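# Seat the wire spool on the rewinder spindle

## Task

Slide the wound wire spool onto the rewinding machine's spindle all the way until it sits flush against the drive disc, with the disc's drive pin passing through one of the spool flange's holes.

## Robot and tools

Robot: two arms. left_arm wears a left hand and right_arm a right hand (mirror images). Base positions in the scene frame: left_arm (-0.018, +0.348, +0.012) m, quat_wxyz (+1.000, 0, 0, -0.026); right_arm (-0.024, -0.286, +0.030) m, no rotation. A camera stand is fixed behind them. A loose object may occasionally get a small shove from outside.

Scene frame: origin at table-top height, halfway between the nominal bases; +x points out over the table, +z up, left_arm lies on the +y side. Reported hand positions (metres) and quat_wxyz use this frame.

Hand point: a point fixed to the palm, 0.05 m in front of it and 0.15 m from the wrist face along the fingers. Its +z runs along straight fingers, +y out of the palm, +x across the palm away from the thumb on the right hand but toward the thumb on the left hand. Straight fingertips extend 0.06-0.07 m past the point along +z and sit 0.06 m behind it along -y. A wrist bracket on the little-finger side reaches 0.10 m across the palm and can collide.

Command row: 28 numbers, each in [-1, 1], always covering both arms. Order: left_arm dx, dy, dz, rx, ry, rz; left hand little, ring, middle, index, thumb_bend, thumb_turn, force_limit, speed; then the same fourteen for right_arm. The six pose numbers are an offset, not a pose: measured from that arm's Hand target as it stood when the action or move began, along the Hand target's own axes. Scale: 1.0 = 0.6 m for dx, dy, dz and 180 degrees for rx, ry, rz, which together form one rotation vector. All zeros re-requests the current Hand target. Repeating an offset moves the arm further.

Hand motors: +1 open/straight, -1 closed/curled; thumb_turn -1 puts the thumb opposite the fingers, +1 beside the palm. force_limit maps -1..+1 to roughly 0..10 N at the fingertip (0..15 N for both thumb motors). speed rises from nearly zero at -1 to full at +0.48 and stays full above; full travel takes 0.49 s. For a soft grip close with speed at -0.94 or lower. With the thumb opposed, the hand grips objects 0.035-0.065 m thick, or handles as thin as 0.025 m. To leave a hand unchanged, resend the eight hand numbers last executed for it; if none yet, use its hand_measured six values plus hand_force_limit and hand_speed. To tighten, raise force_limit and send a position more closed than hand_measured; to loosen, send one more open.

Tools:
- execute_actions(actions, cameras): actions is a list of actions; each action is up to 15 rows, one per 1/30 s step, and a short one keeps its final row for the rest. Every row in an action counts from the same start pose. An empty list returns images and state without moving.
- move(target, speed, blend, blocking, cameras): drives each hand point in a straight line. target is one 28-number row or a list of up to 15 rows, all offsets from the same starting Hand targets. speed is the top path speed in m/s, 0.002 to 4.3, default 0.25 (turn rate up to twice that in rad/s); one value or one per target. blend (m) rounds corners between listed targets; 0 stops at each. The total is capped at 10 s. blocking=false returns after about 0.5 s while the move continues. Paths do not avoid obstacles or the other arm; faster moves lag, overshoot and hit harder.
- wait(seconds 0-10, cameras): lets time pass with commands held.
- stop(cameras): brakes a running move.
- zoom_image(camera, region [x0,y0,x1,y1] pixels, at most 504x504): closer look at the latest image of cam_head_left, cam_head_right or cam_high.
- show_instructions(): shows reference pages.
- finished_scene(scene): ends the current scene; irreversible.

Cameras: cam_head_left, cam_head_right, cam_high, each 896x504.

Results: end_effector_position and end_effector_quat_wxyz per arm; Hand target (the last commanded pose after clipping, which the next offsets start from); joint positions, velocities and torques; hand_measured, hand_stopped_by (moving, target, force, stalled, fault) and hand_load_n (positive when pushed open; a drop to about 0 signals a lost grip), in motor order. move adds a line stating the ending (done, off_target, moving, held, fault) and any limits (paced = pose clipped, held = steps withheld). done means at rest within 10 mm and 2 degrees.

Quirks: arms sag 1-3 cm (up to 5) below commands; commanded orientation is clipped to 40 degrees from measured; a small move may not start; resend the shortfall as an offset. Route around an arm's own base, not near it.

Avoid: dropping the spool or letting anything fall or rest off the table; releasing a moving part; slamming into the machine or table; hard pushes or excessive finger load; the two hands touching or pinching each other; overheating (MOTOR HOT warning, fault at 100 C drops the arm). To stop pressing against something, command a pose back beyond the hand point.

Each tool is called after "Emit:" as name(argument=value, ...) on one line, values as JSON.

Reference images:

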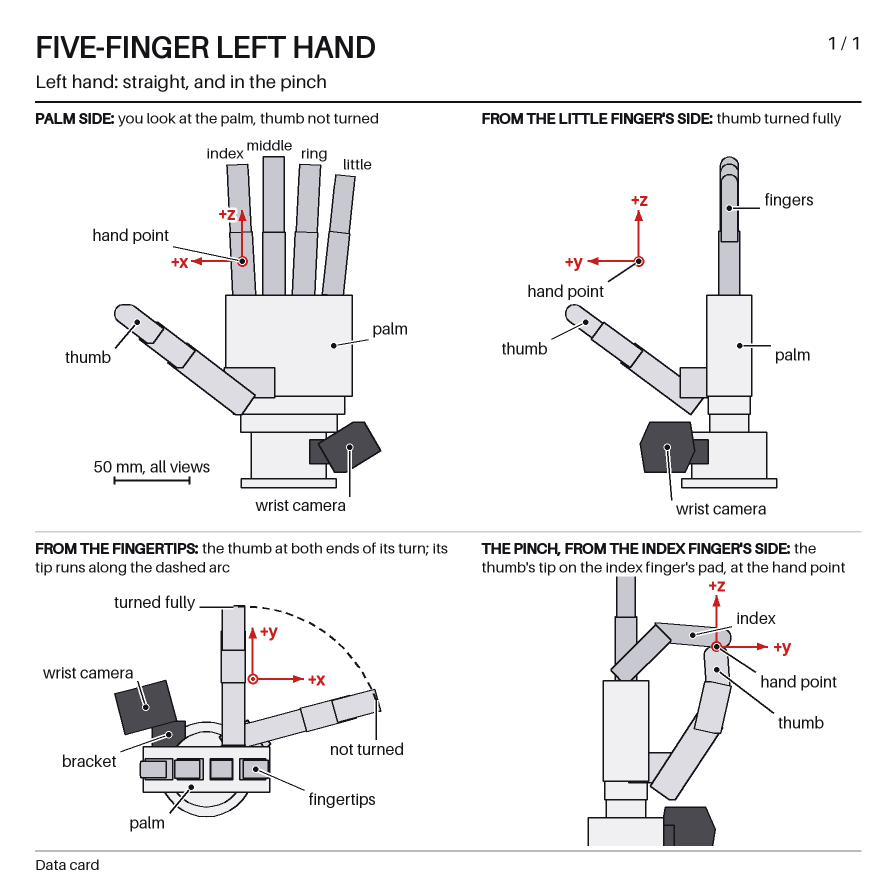

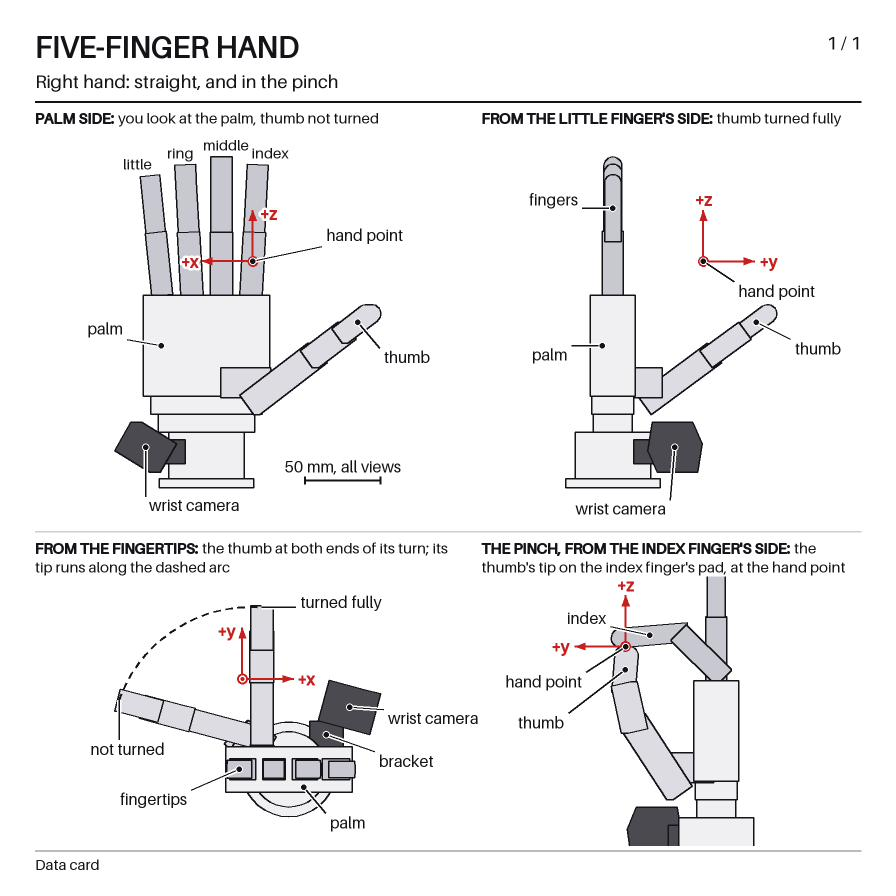

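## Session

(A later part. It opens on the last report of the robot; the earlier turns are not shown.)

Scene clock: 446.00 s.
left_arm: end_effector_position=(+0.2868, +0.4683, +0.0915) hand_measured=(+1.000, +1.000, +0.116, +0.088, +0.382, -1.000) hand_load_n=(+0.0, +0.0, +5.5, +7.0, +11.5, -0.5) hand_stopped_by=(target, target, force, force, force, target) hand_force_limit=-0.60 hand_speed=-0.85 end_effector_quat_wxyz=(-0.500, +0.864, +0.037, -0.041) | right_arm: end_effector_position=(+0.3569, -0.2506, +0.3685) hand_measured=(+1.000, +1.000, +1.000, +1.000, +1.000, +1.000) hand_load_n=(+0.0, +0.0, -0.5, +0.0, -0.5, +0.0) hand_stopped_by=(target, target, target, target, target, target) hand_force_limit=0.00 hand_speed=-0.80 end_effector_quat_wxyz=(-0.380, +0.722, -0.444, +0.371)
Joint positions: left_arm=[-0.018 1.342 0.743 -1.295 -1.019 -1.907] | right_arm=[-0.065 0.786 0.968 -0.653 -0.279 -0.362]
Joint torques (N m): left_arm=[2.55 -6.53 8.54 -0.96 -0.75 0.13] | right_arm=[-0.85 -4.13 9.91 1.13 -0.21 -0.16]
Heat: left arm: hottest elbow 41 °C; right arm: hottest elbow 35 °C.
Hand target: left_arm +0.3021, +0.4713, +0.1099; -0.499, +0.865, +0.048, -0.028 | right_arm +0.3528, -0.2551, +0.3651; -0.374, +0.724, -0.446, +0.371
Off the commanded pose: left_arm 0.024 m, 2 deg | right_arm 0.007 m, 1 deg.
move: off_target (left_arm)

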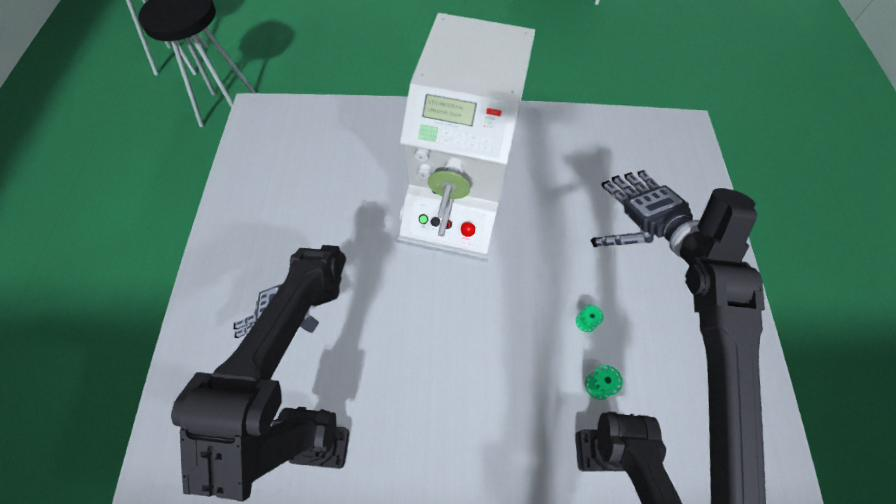

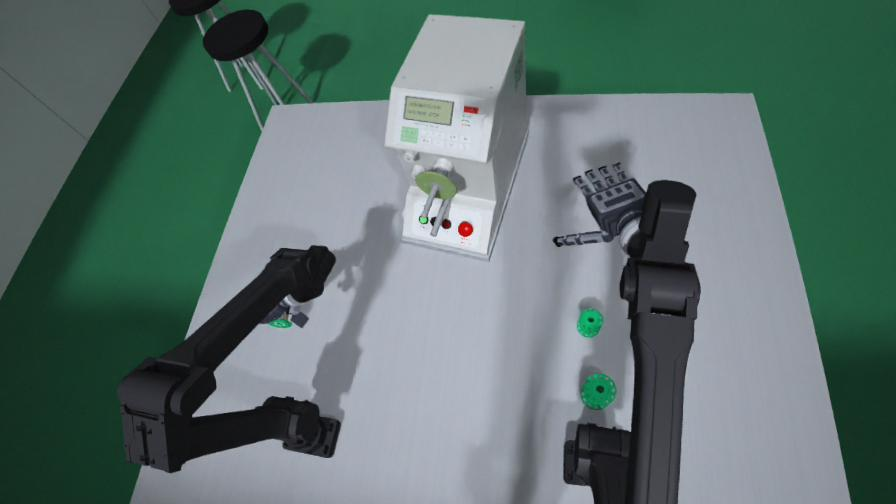

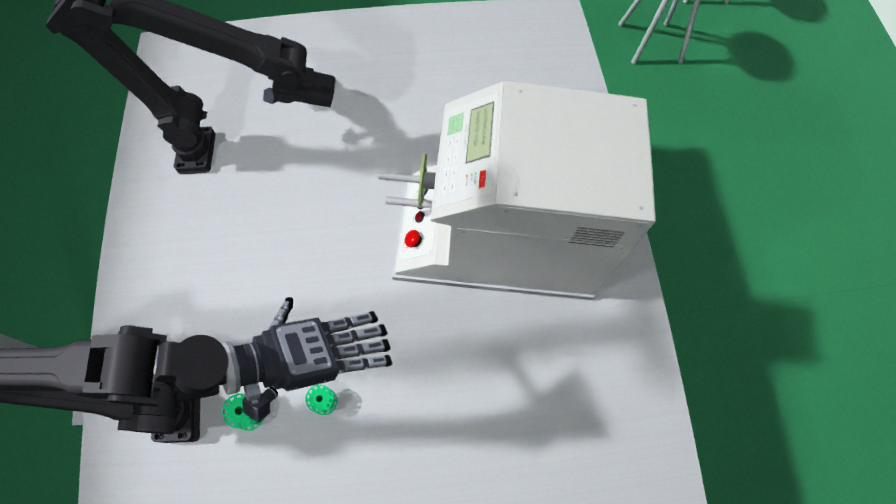

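Emit:
move(target=[[-0.007,-0.2,-0.1537,0,0,0,1,1,0.0,0.0,0.3,-1,-0.6,-0.85,0,0,0,0,0,0,1,1,1,1,1,1,0,-0.8],[0.0568,0.034,-0.6583,-0.3302,0.05,0.0863,1,1,0.0,0.0,0.3,-1,-0.6,-0.85,0,0,0,0,0,0,1,1,1,1,1,1,0,-0.8]], speed=0.2, blend=[0.04,0], cameras=["all"])

Emit:
zoom_image(camera="cam_head_left", region=[390, 170, 510, 290])

Emit:
zoom_image(camera="cam_head_right", region=[370, 170, 490, 290])

Emit:
zoom_image(camera="cam_high", region=[300, 110, 430, 220])

Scene clock: 498.93 s.
left_arm: end_effector_position=(+0.3597, +0.1384, +0.2609) hand_measured=(+1.000, +1.000, +0.116, +0.088, +0.382, -1.000) hand_load_n=(+0.0, +0.0, +7.0, +7.5, +10.0, -0.5) hand_stopped_by=(target, target, force, force, force, target) hand_force_limit=-0.60 hand_speed=-0.85 end_effector_quat_wxyz=(-0.015, +0.996, -0.084, -0.037) | right_arm: end_effector_position=(+0.3569, -0.2506, +0.3685) hand_measured=(+1.000, +1.000, +1.000, +1.000, +1.000, +1.000) hand_load_n=(+0.0, +0.0, +0.0, +0.0, +0.0, +0.0) hand_stopped_by=(target, target, target, target, target, target) hand_force_limit=0.00 hand_speed=-0.80 end_effector_quat_wxyz=(-0.380, +0.722, -0.444, +0.371)
Joint positions: left_arm=[-0.338 1.402 1.415 -1.663 -0.007 -1.792] | right_arm=[-0.065 0.786 0.968 -0.653 -0.279 -0.362]
Joint torques (N m): left_arm=[0.38 -8.94 11.3 0.13 0.37 0.11] | right_arm=[-0.85 -4.19 9.87 1.18 -0.2 -0.18]
Heat: left arm: hottest elbow 43 °C; right arm: hottest elbow 35 °C.
Hand target: left_arm +0.3749, +0.1251, +0.2898; -0.001, +0.996, -0.094, +0.000 | right_arm +0.3528, -0.2551, +0.3651; -0.374, +0.724, -0.446, +0.371
Off the commanded pose: left_arm 0.035 m, 5 deg | right_arm 0.007 m, 1 deg.
move: off_target (left_arm)

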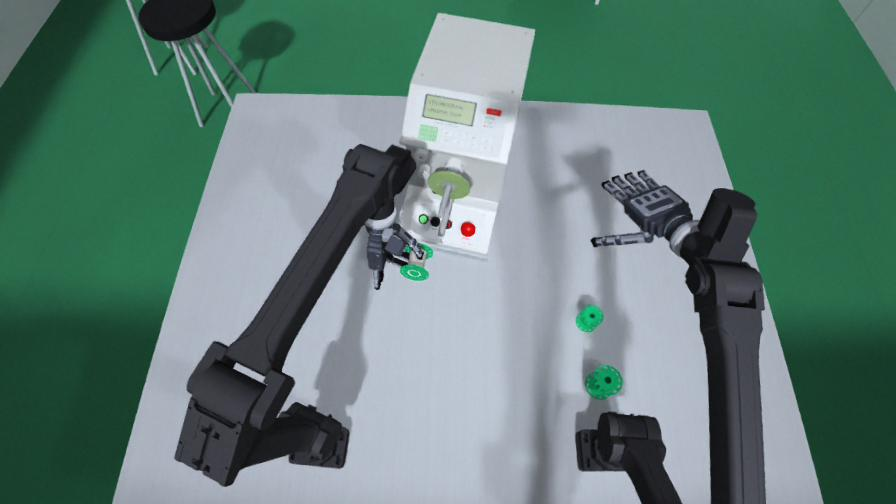

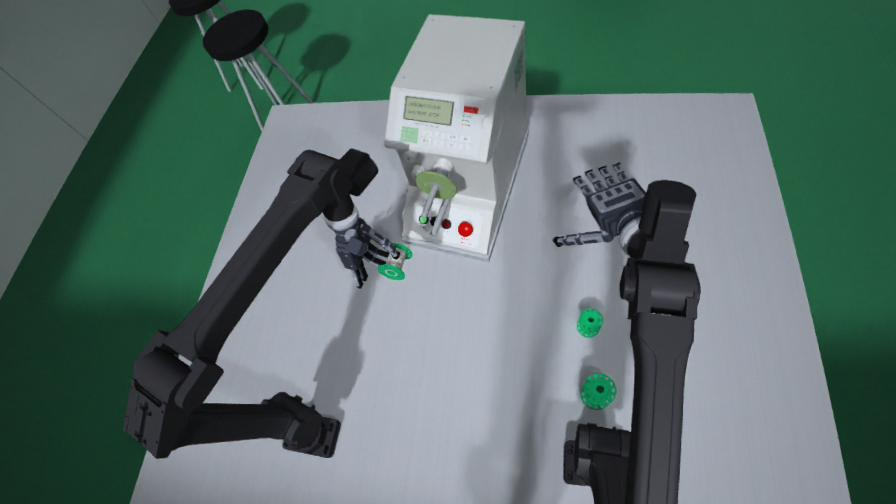

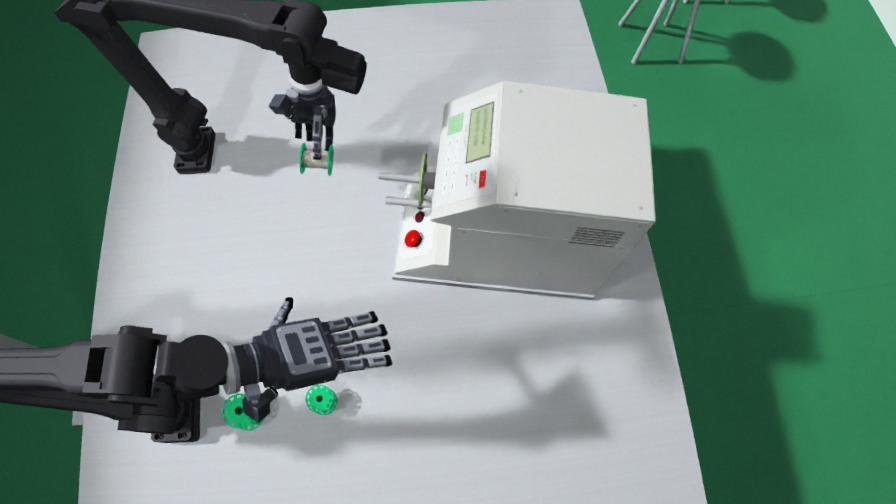

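Scaled by 4.200 from the camera's 896x504 image, which has a finer 1280x720 frame.

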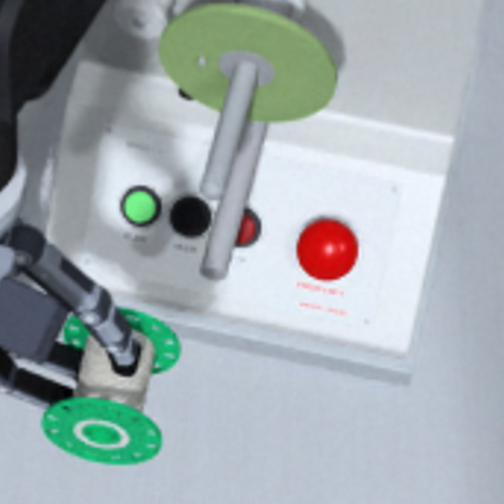

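Scaled by 4.200 from the camera's 896x504 image, which has a finer 1280x720 frame.

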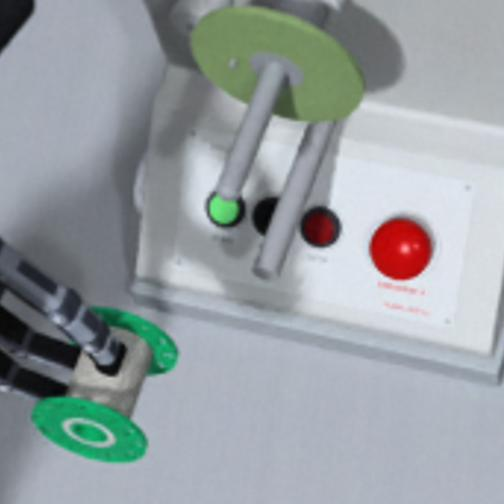

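Scaled by 3.877 from the camera's 896x504 image, which has a finer 1280x720 frame.

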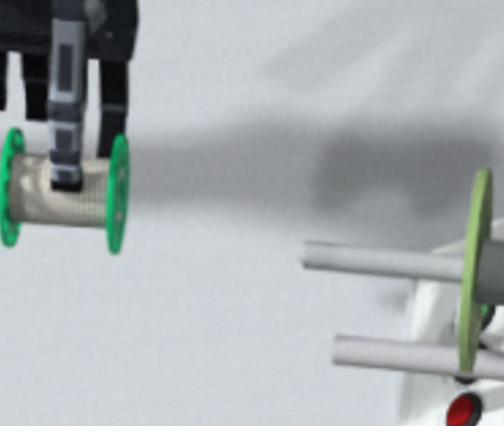

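Emit:
zoom_image(camera="cam_head_left", region=[395, 235, 445, 285])

Emit:
zoom_image(camera="cam_head_right", region=[370, 235, 420, 285])

Emit:
zoom_image(camera="cam_high", region=[290, 135, 345, 190])

Emit:
zoom_image(camera="cam_head_left", region=[420, 165, 480, 225])

Emit:
zoom_image(camera="cam_head_right", region=[410, 165, 470, 225])

Emit:
zoom_image(camera="cam_high", region=[370, 145, 440, 215])

Scaled by 10.080 from the camera's 896x504 image, which has a finer 1280x720 frame.

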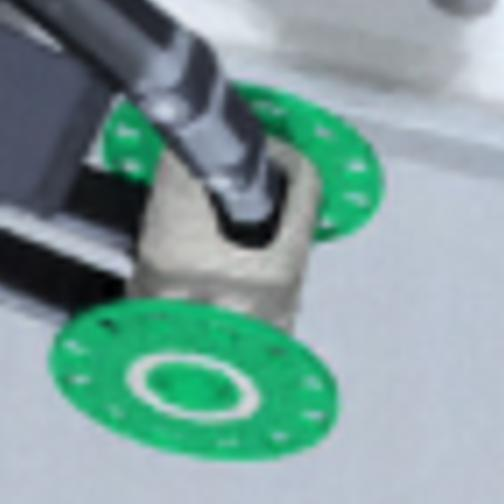

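Scaled by 10.080 from the camera's 896x504 image, which has a finer 1280x720 frame.

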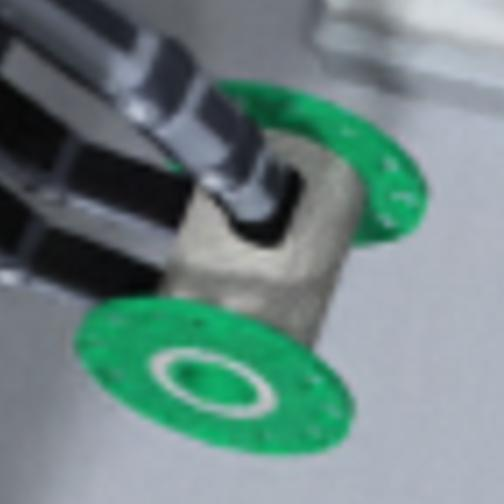

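Scaled by 9.164 from the camera's 896x504 image, which has a finer 1280x720 frame.

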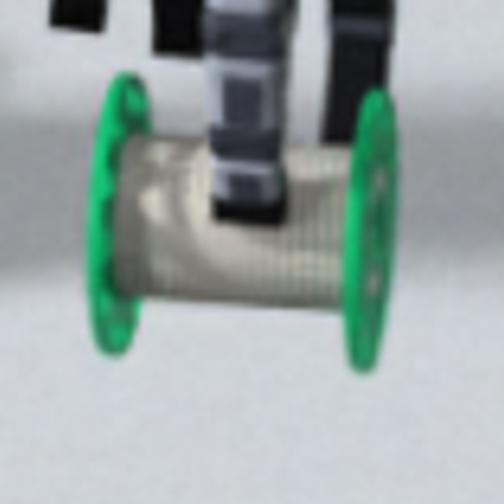

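Scaled by 8.400 from the camera's 896x504 image, which has a finer 1280x720 frame.

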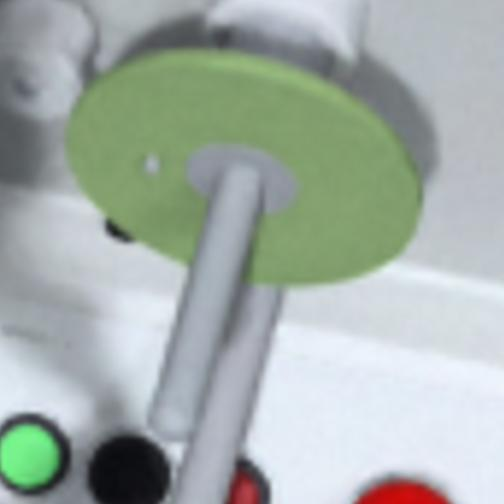

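Scaled by 8.400 from the camera's 896x504 image, which has a finer 1280x720 frame.

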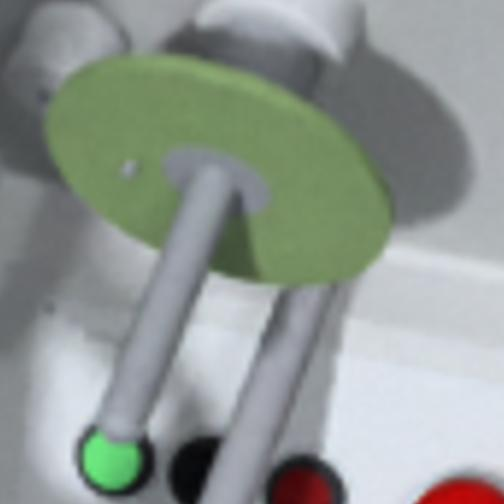

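Scaled by 7.200 from the camera's 896x504 image, which has a finer 1280x720 frame.

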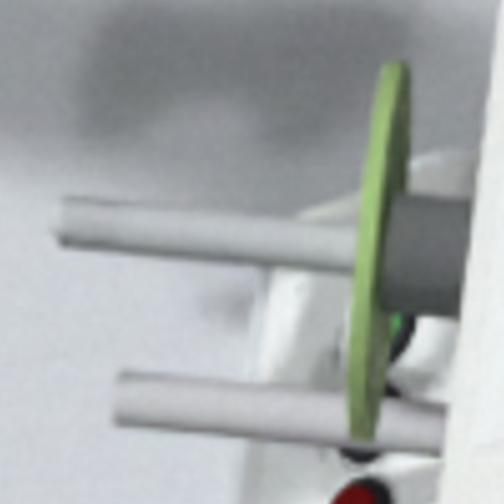

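Emit:
move(target=[[0.0333,0.0263,0.0122,-0.2322,0.0127,0.0131,0.65,0.65,0.0,0.0,0.3,-1,-0.6,-0.85,0,0,0,0,0,0,1,1,1,1,1,1,0,-0.8]], speed=0.12, cameras=["all"])

Emit:
zoom_image(camera="cam_head_left", region=[400, 210, 460, 270])

Emit:
zoom_image(camera="cam_head_right", region=[380, 210, 440, 270])

Emit:
zoom_image(camera="cam_high", region=[310, 135, 380, 205])

Scene clock: 688.87 s.
left_arm: end_effector_position=(+0.3843, +0.1028, +0.2715) hand_measured=(+0.650, +0.650, +0.116, +0.088, +0.382, -1.000) hand_load_n=(+0.0, +0.0, +7.0, +8.0, +9.5, -1.0) hand_stopped_by=(target, target, force, force, force, target) hand_force_limit=-0.60 hand_speed=-0.85 end_effector_quat_wxyz=(+0.349, +0.931, -0.101, -0.034) | right_arm: end_effector_position=(+0.3569, -0.2506, +0.3685) hand_measured=(+1.000, +1.000, +1.000, +1.000, +1.000, +1.000) hand_load_n=(+0.0, +0.0, +0.0, +0.0, +0.0, -0.5) hand_stopped_by=(target, target, target, target, target, target) hand_force_limit=0.00 hand_speed=-0.80 end_effector_quat_wxyz=(-0.380, +0.722, -0.444, +0.371)
Joint positions: left_arm=[-0.118 1.444 1.248 -1.407 0.715 -1.511] | right_arm=[-0.065 0.786 0.968 -0.653 -0.279 -0.362]
Joint torques (N m): left_arm=[2.61 -8.88 7.9 0.42 1.17 0.17] | right_arm=[-0.73 -4.19 9.89 1.18 -0.2 -0.17]
Heat: left arm: hottest elbow 56 °C; right arm: hottest elbow 35 °C.
Hand target: left_arm +0.3917, +0.1059, +0.2826; +0.356, +0.928, -0.108, -0.014 | right_arm +0.3528, -0.2551, +0.3651; -0.374, +0.724, -0.446, +0.371
Off the commanded pose: left_arm 0.014 m, 3 deg | right_arm 0.007 m, 1 deg.
move: off_target (left_arm)

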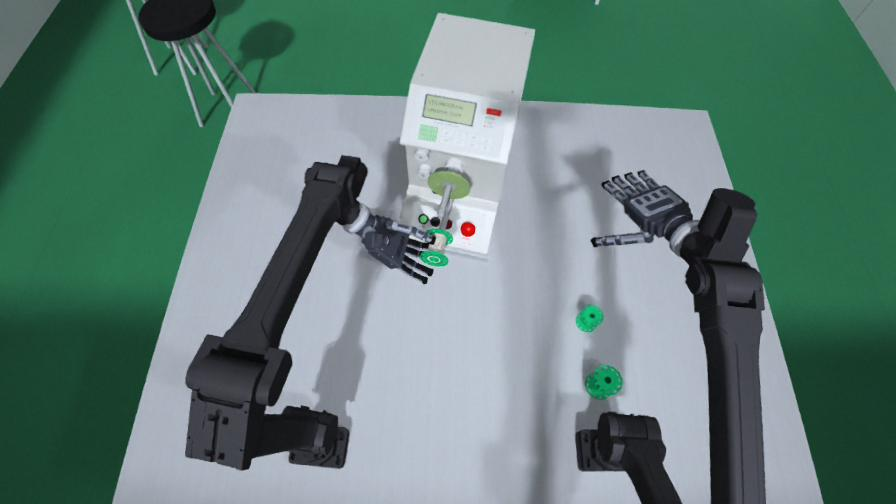

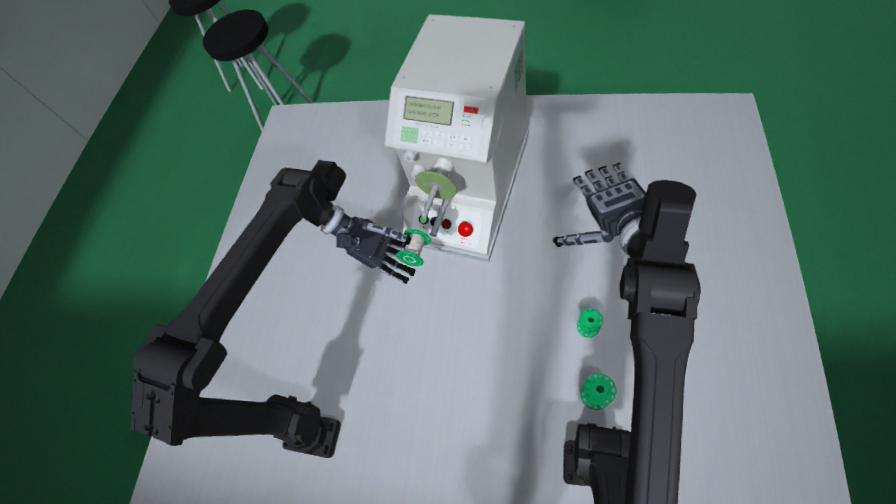

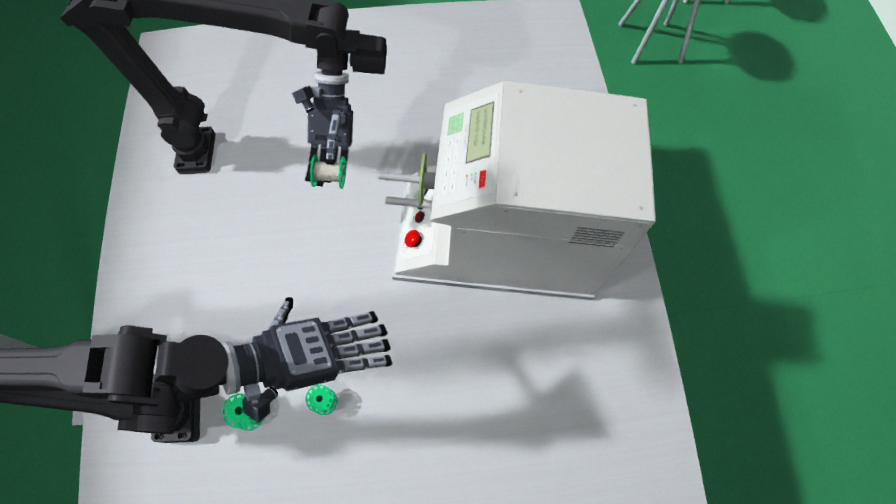

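Scaled by 8.400 from the camera's 896x504 image, which has a finer 1280x720 frame.

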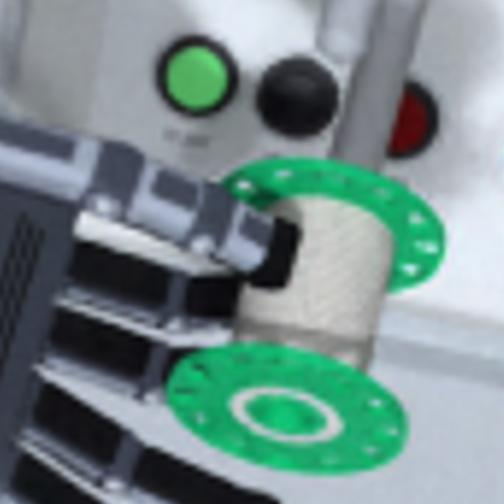

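Scaled by 8.400 from the camera's 896x504 image, which has a finer 1280x720 frame.

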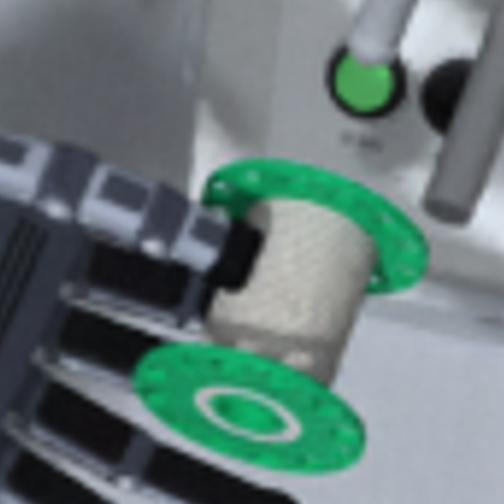

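Scaled by 7.200 from the camera's 896x504 image, which has a finer 1280x720 frame.

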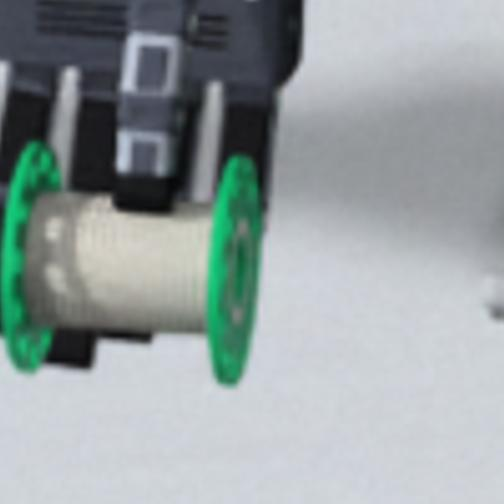

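Emit:
move(target=[[0.0492,-0.0208,-0.006,-0.0007,-0.0093,0.0104,0.65,0.65,0.0,0.0,0.3,-1,-0.6,-0.85,0,0,0,0,0,0,1,1,1,1,1,1,0,-0.8]], speed=0.04, cameras=[])

Scene clock: 746.57 s.
left_arm: end_effector_position=(+0.4080, +0.1086, +0.2518) hand_measured=(+0.650, +0.650, +0.116, +0.088, +0.382, -1.000) hand_load_n=(+0.0, +0.0, +7.0, +8.0, +9.5, -0.5) hand_stopped_by=(target, target, force, force, force, target) hand_force_limit=-0.60 hand_speed=-0.85 end_effector_quat_wxyz=(+0.350, +0.928, -0.118, -0.050) | right_arm: end_effector_position=(+0.3569, -0.2506, +0.3685) hand_measured=(+1.000, +1.000, +1.000, +1.000, +1.000, +1.000) hand_load_n=(+0.0, +0.0, +0.0, +0.0, +0.0, +0.0) hand_stopped_by=(target, target, target, target, target, target) hand_force_limit=0.00 hand_speed=-0.80 end_effector_quat_wxyz=(-0.380, +0.722, -0.444, +0.371)
Joint positions: left_arm=[-0.093 1.552 1.313 -1.441 0.716 -1.421] | right_arm=[-0.065 0.786 0.968 -0.653 -0.279 -0.362]
Joint torques (N m): left_arm=[2.61 -10.05 10.69 -0.59 1.08 0.18] | right_arm=[-0.79 -4.25 9.89 1.17 -0.21 -0.17]
Heat: left arm: hottest elbow 47 °C; right arm: hottest elbow 35 °C.
Hand target: left_arm +0.4231, +0.1110, +0.2785; +0.356, +0.925, -0.128, -0.022 | right_arm +0.3528, -0.2551, +0.3651; -0.374, +0.724, -0.446, +0.371
Off the commanded pose: left_arm 0.031 m, 4 deg | right_arm 0.007 m, 1 deg.
move: off_target (left_arm)
No camera images: "cameras" was empty.

Emit:
wait(seconds=0.1, cameras=["all"])

Emit:
zoom_image(camera="cam_head_left", region=[415, 200, 465, 260])

Emit:
zoom_image(camera="cam_head_right", region=[395, 200, 445, 260])

Emit:
zoom_image(camera="cam_high", region=[320, 145, 390, 205])

Scene clock: 755.93 s.
left_arm: end_effector_position=(+0.4079, +0.1086, +0.2518) hand_measured=(+0.650, +0.650, +0.116, +0.088, +0.382, -1.000) hand_load_n=(+0.0, +0.0, +7.5, +8.0, +9.0, -1.0) hand_stopped_by=(target, target, force, force, force, target) hand_force_limit=-0.60 hand_speed=-0.85 end_effector_quat_wxyz=(+0.350, +0.928, -0.118, -0.050) | right_arm: end_effector_position=(+0.3569, -0.2506, +0.3685) hand_measured=(+1.000, +1.000, +1.000, +1.000, +1.000, +1.000) hand_load_n=(+0.0, +0.0, +0.0, +0.0, +0.0, +0.0) hand_stopped_by=(target, target, target, target, target, target) hand_force_limit=0.00 hand_speed=-0.80 end_effector_quat_wxyz=(-0.380, +0.722, -0.444, +0.371)
Joint positions: left_arm=[-0.093 1.552 1.313 -1.441 0.716 -1.42] | right_arm=[-0.065 0.786 0.968 -0.653 -0.279 -0.362]
Joint torques (N m): left_arm=[2.55 -9.93 10.69 -0.61 1.08 0.18] | right_arm=[-0.56 -4.13 9.85 1.14 -0.2 -0.18]
Heat: left arm: hottest elbow 49 °C; right arm: hottest elbow 35 °C.
Hand target: left_arm +0.4231, +0.1110, +0.2785; +0.356, +0.925, -0.128, -0.022 | right_arm +0.3528, -0.2551, +0.3651; -0.374, +0.724, -0.446, +0.371
Off the commanded pose: left_arm 0.031 m, 4 deg | right_arm 0.007 m, 1 deg.
wait: 0.10 s; at rest from the start

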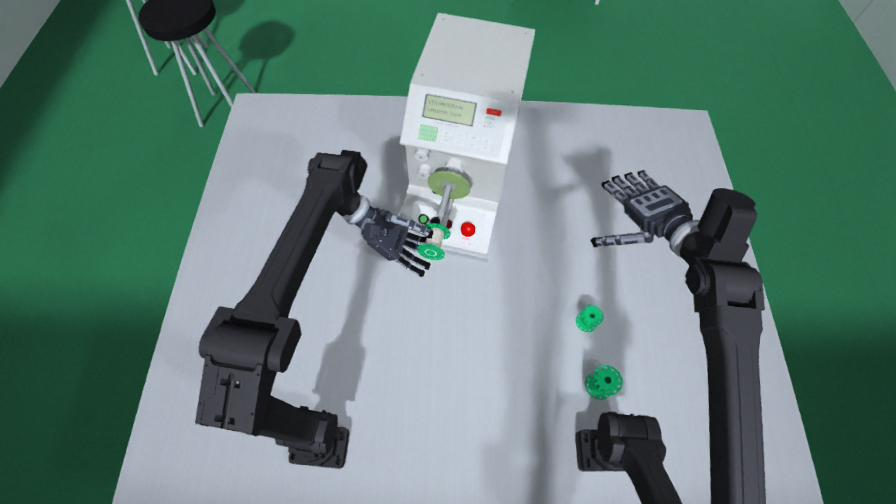

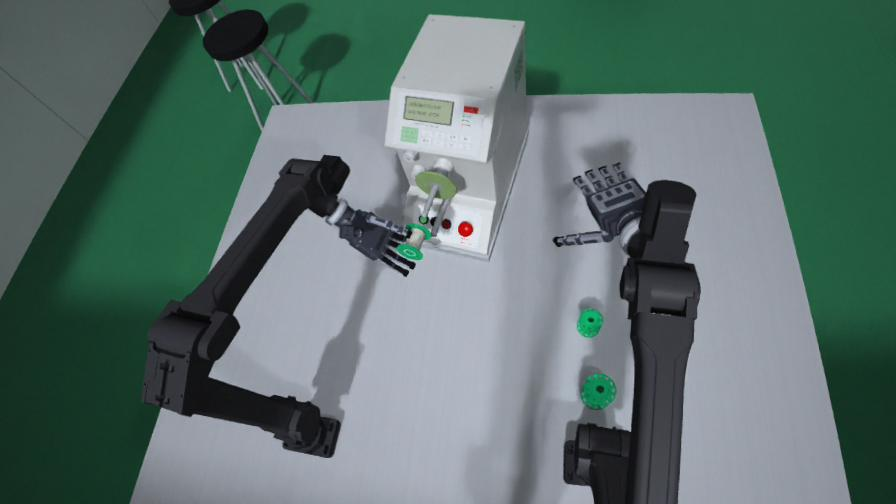

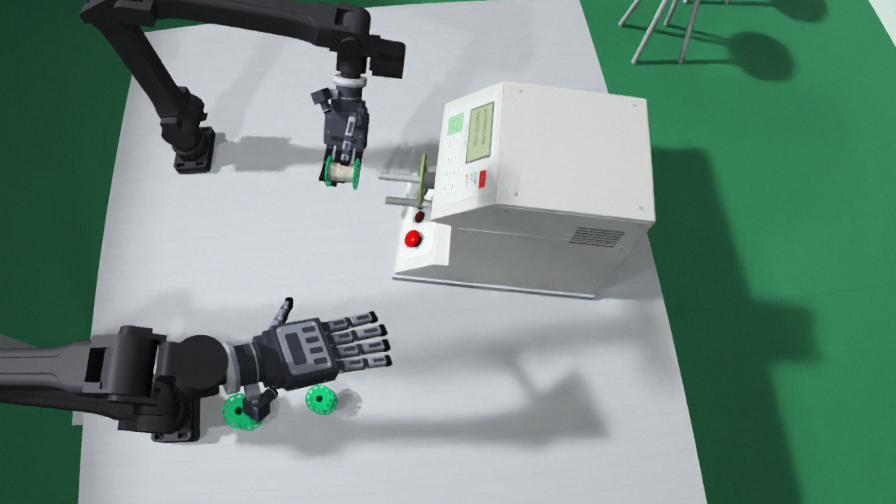

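Scaled by 8.400 from the camera's 896x504 image, which has a finer 1280x720 frame.

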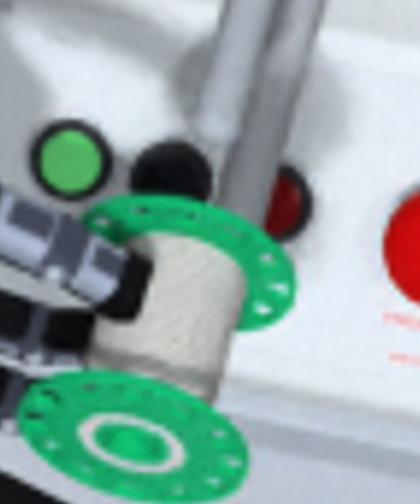

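Scaled by 8.400 from the camera's 896x504 image, which has a finer 1280x720 frame.

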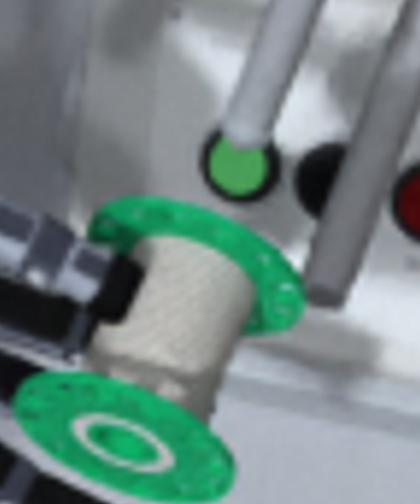

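Scaled by 7.200 from the camera's 896x504 image, which has a finer 1280x720 frame.

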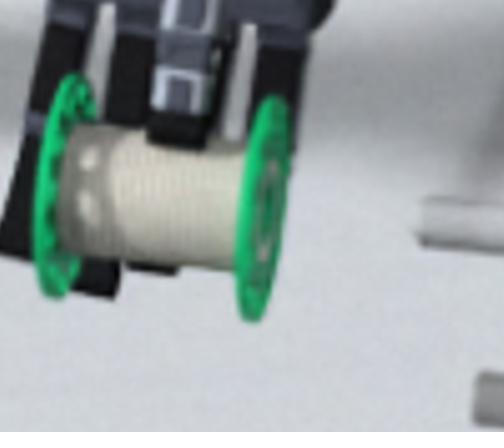

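Emit:
move(target=[[0.0418,0,-0.0107,0,0,0,0.65,0.65,0.0,0.0,0.3,-1,-0.6,-0.85,0,0,0,0,0,0,1,1,1,1,1,1,0,-0.8]], speed=0.03, cameras=["all"])

Emit:
zoom_image(camera="cam_head_left", region=[415, 190, 465, 250])

Emit:
zoom_image(camera="cam_head_right", region=[395, 190, 445, 250])

Emit:
zoom_image(camera="cam_high", region=[330, 140, 400, 210])

Scene clock: 783.40 s.
left_arm: end_effector_position=(+0.4328, +0.1058, +0.2576) hand_measured=(+0.650, +0.650, +0.116, +0.088, +0.382, -1.000) hand_load_n=(+0.5, +0.0, +7.5, +8.0, +9.5, -1.0) hand_stopped_by=(target, target, force, force, force, target) hand_force_limit=-0.60 hand_speed=-0.85 end_effector_quat_wxyz=(+0.350, +0.928, -0.118, -0.051) | right_arm: end_effector_position=(+0.3569, -0.2506, +0.3685) hand_measured=(+1.000, +1.000, +1.000, +1.000, +1.000, +1.000) hand_load_n=(+0.0, +0.0, +0.0, -0.5, +0.0, +0.0) hand_stopped_by=(target, target, target, target, target, target) hand_force_limit=0.00 hand_speed=-0.80 end_effector_quat_wxyz=(-0.380, +0.722, -0.444, +0.371)
Joint positions: left_arm=[-0.091 1.613 1.401 -1.471 0.716 -1.417] | right_arm=[-0.065 0.786 0.968 -0.653 -0.279 -0.362]
Joint torques (N m): left_arm=[2.61 -10.75 10.85 -0.59 1.07 0.19] | right_arm=[-0.62 -3.96 9.87 1.2 -0.21 -0.17]
Heat: left arm: hottest elbow 53 °C; right arm: hottest elbow 35 °C.
Hand target: left_arm +0.4483, +0.1088, +0.2845; +0.356, +0.925, -0.128, -0.022 | right_arm +0.3528, -0.2551, +0.3651; -0.374, +0.724, -0.446, +0.371
Off the commanded pose: left_arm 0.031 m, 4 deg | right_arm 0.007 m, 1 deg.
move: off_target (left_arm)

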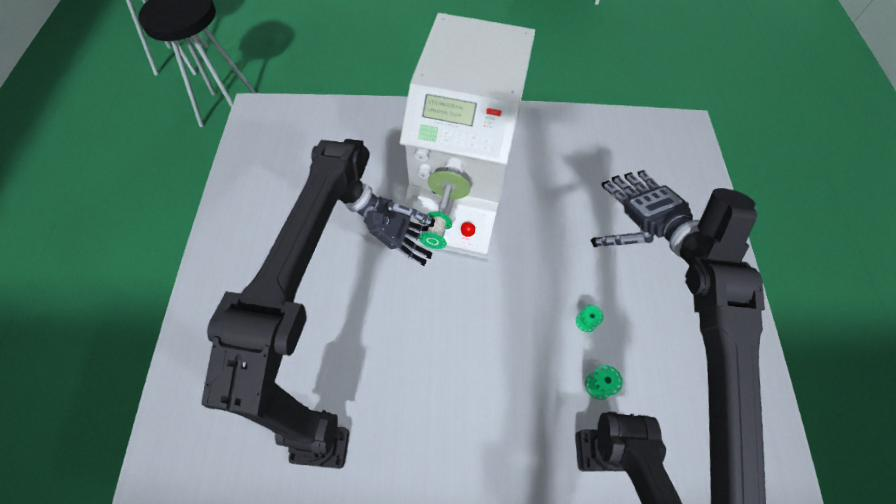

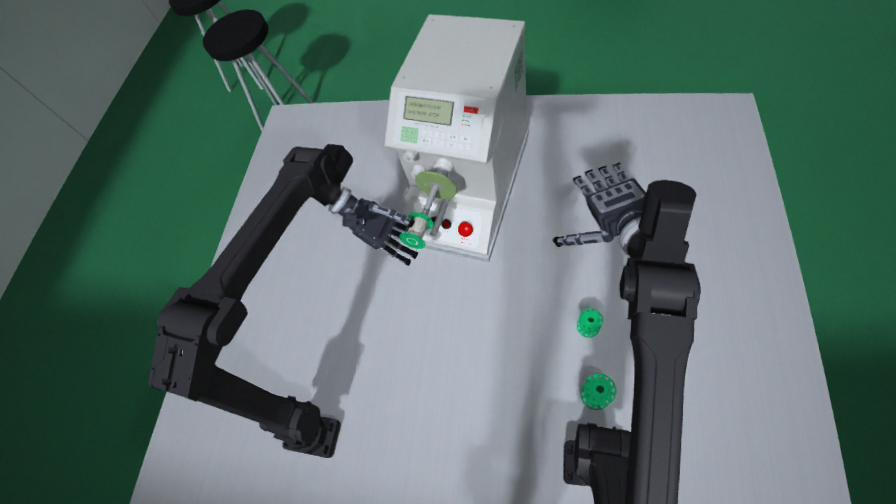

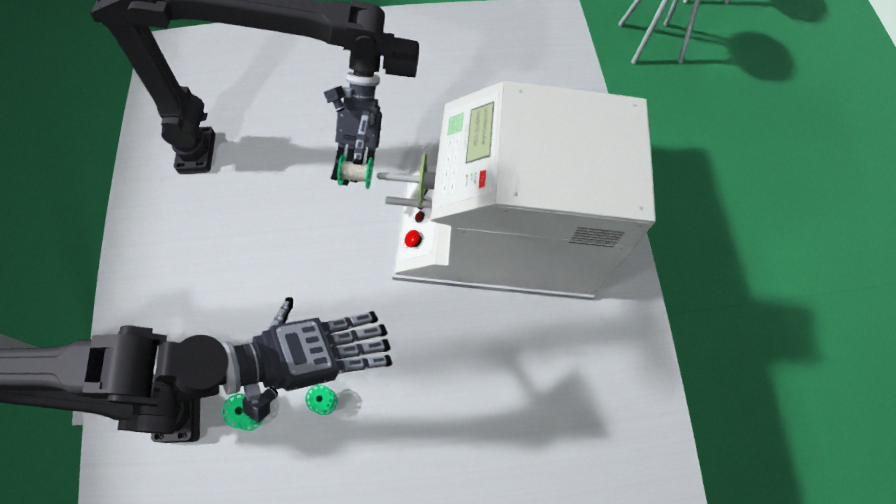

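Scaled by 8.400 from the camera's 896x504 image, which has a finer 1280x720 frame.

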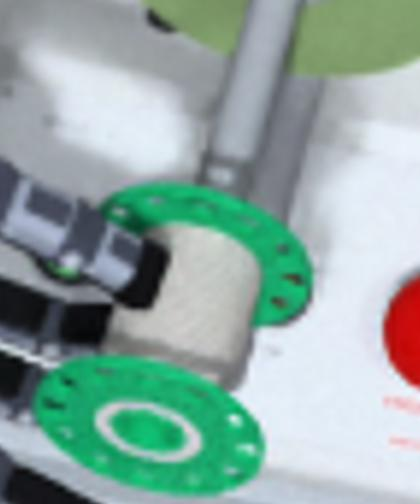

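Scaled by 8.400 from the camera's 896x504 image, which has a finer 1280x720 frame.

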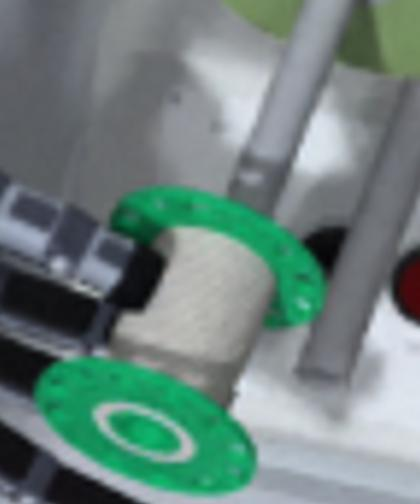

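Scaled by 7.200 from the camera's 896x504 image, which has a finer 1280x720 frame.

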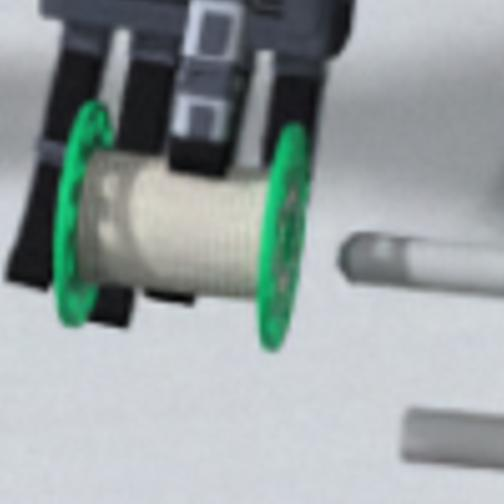

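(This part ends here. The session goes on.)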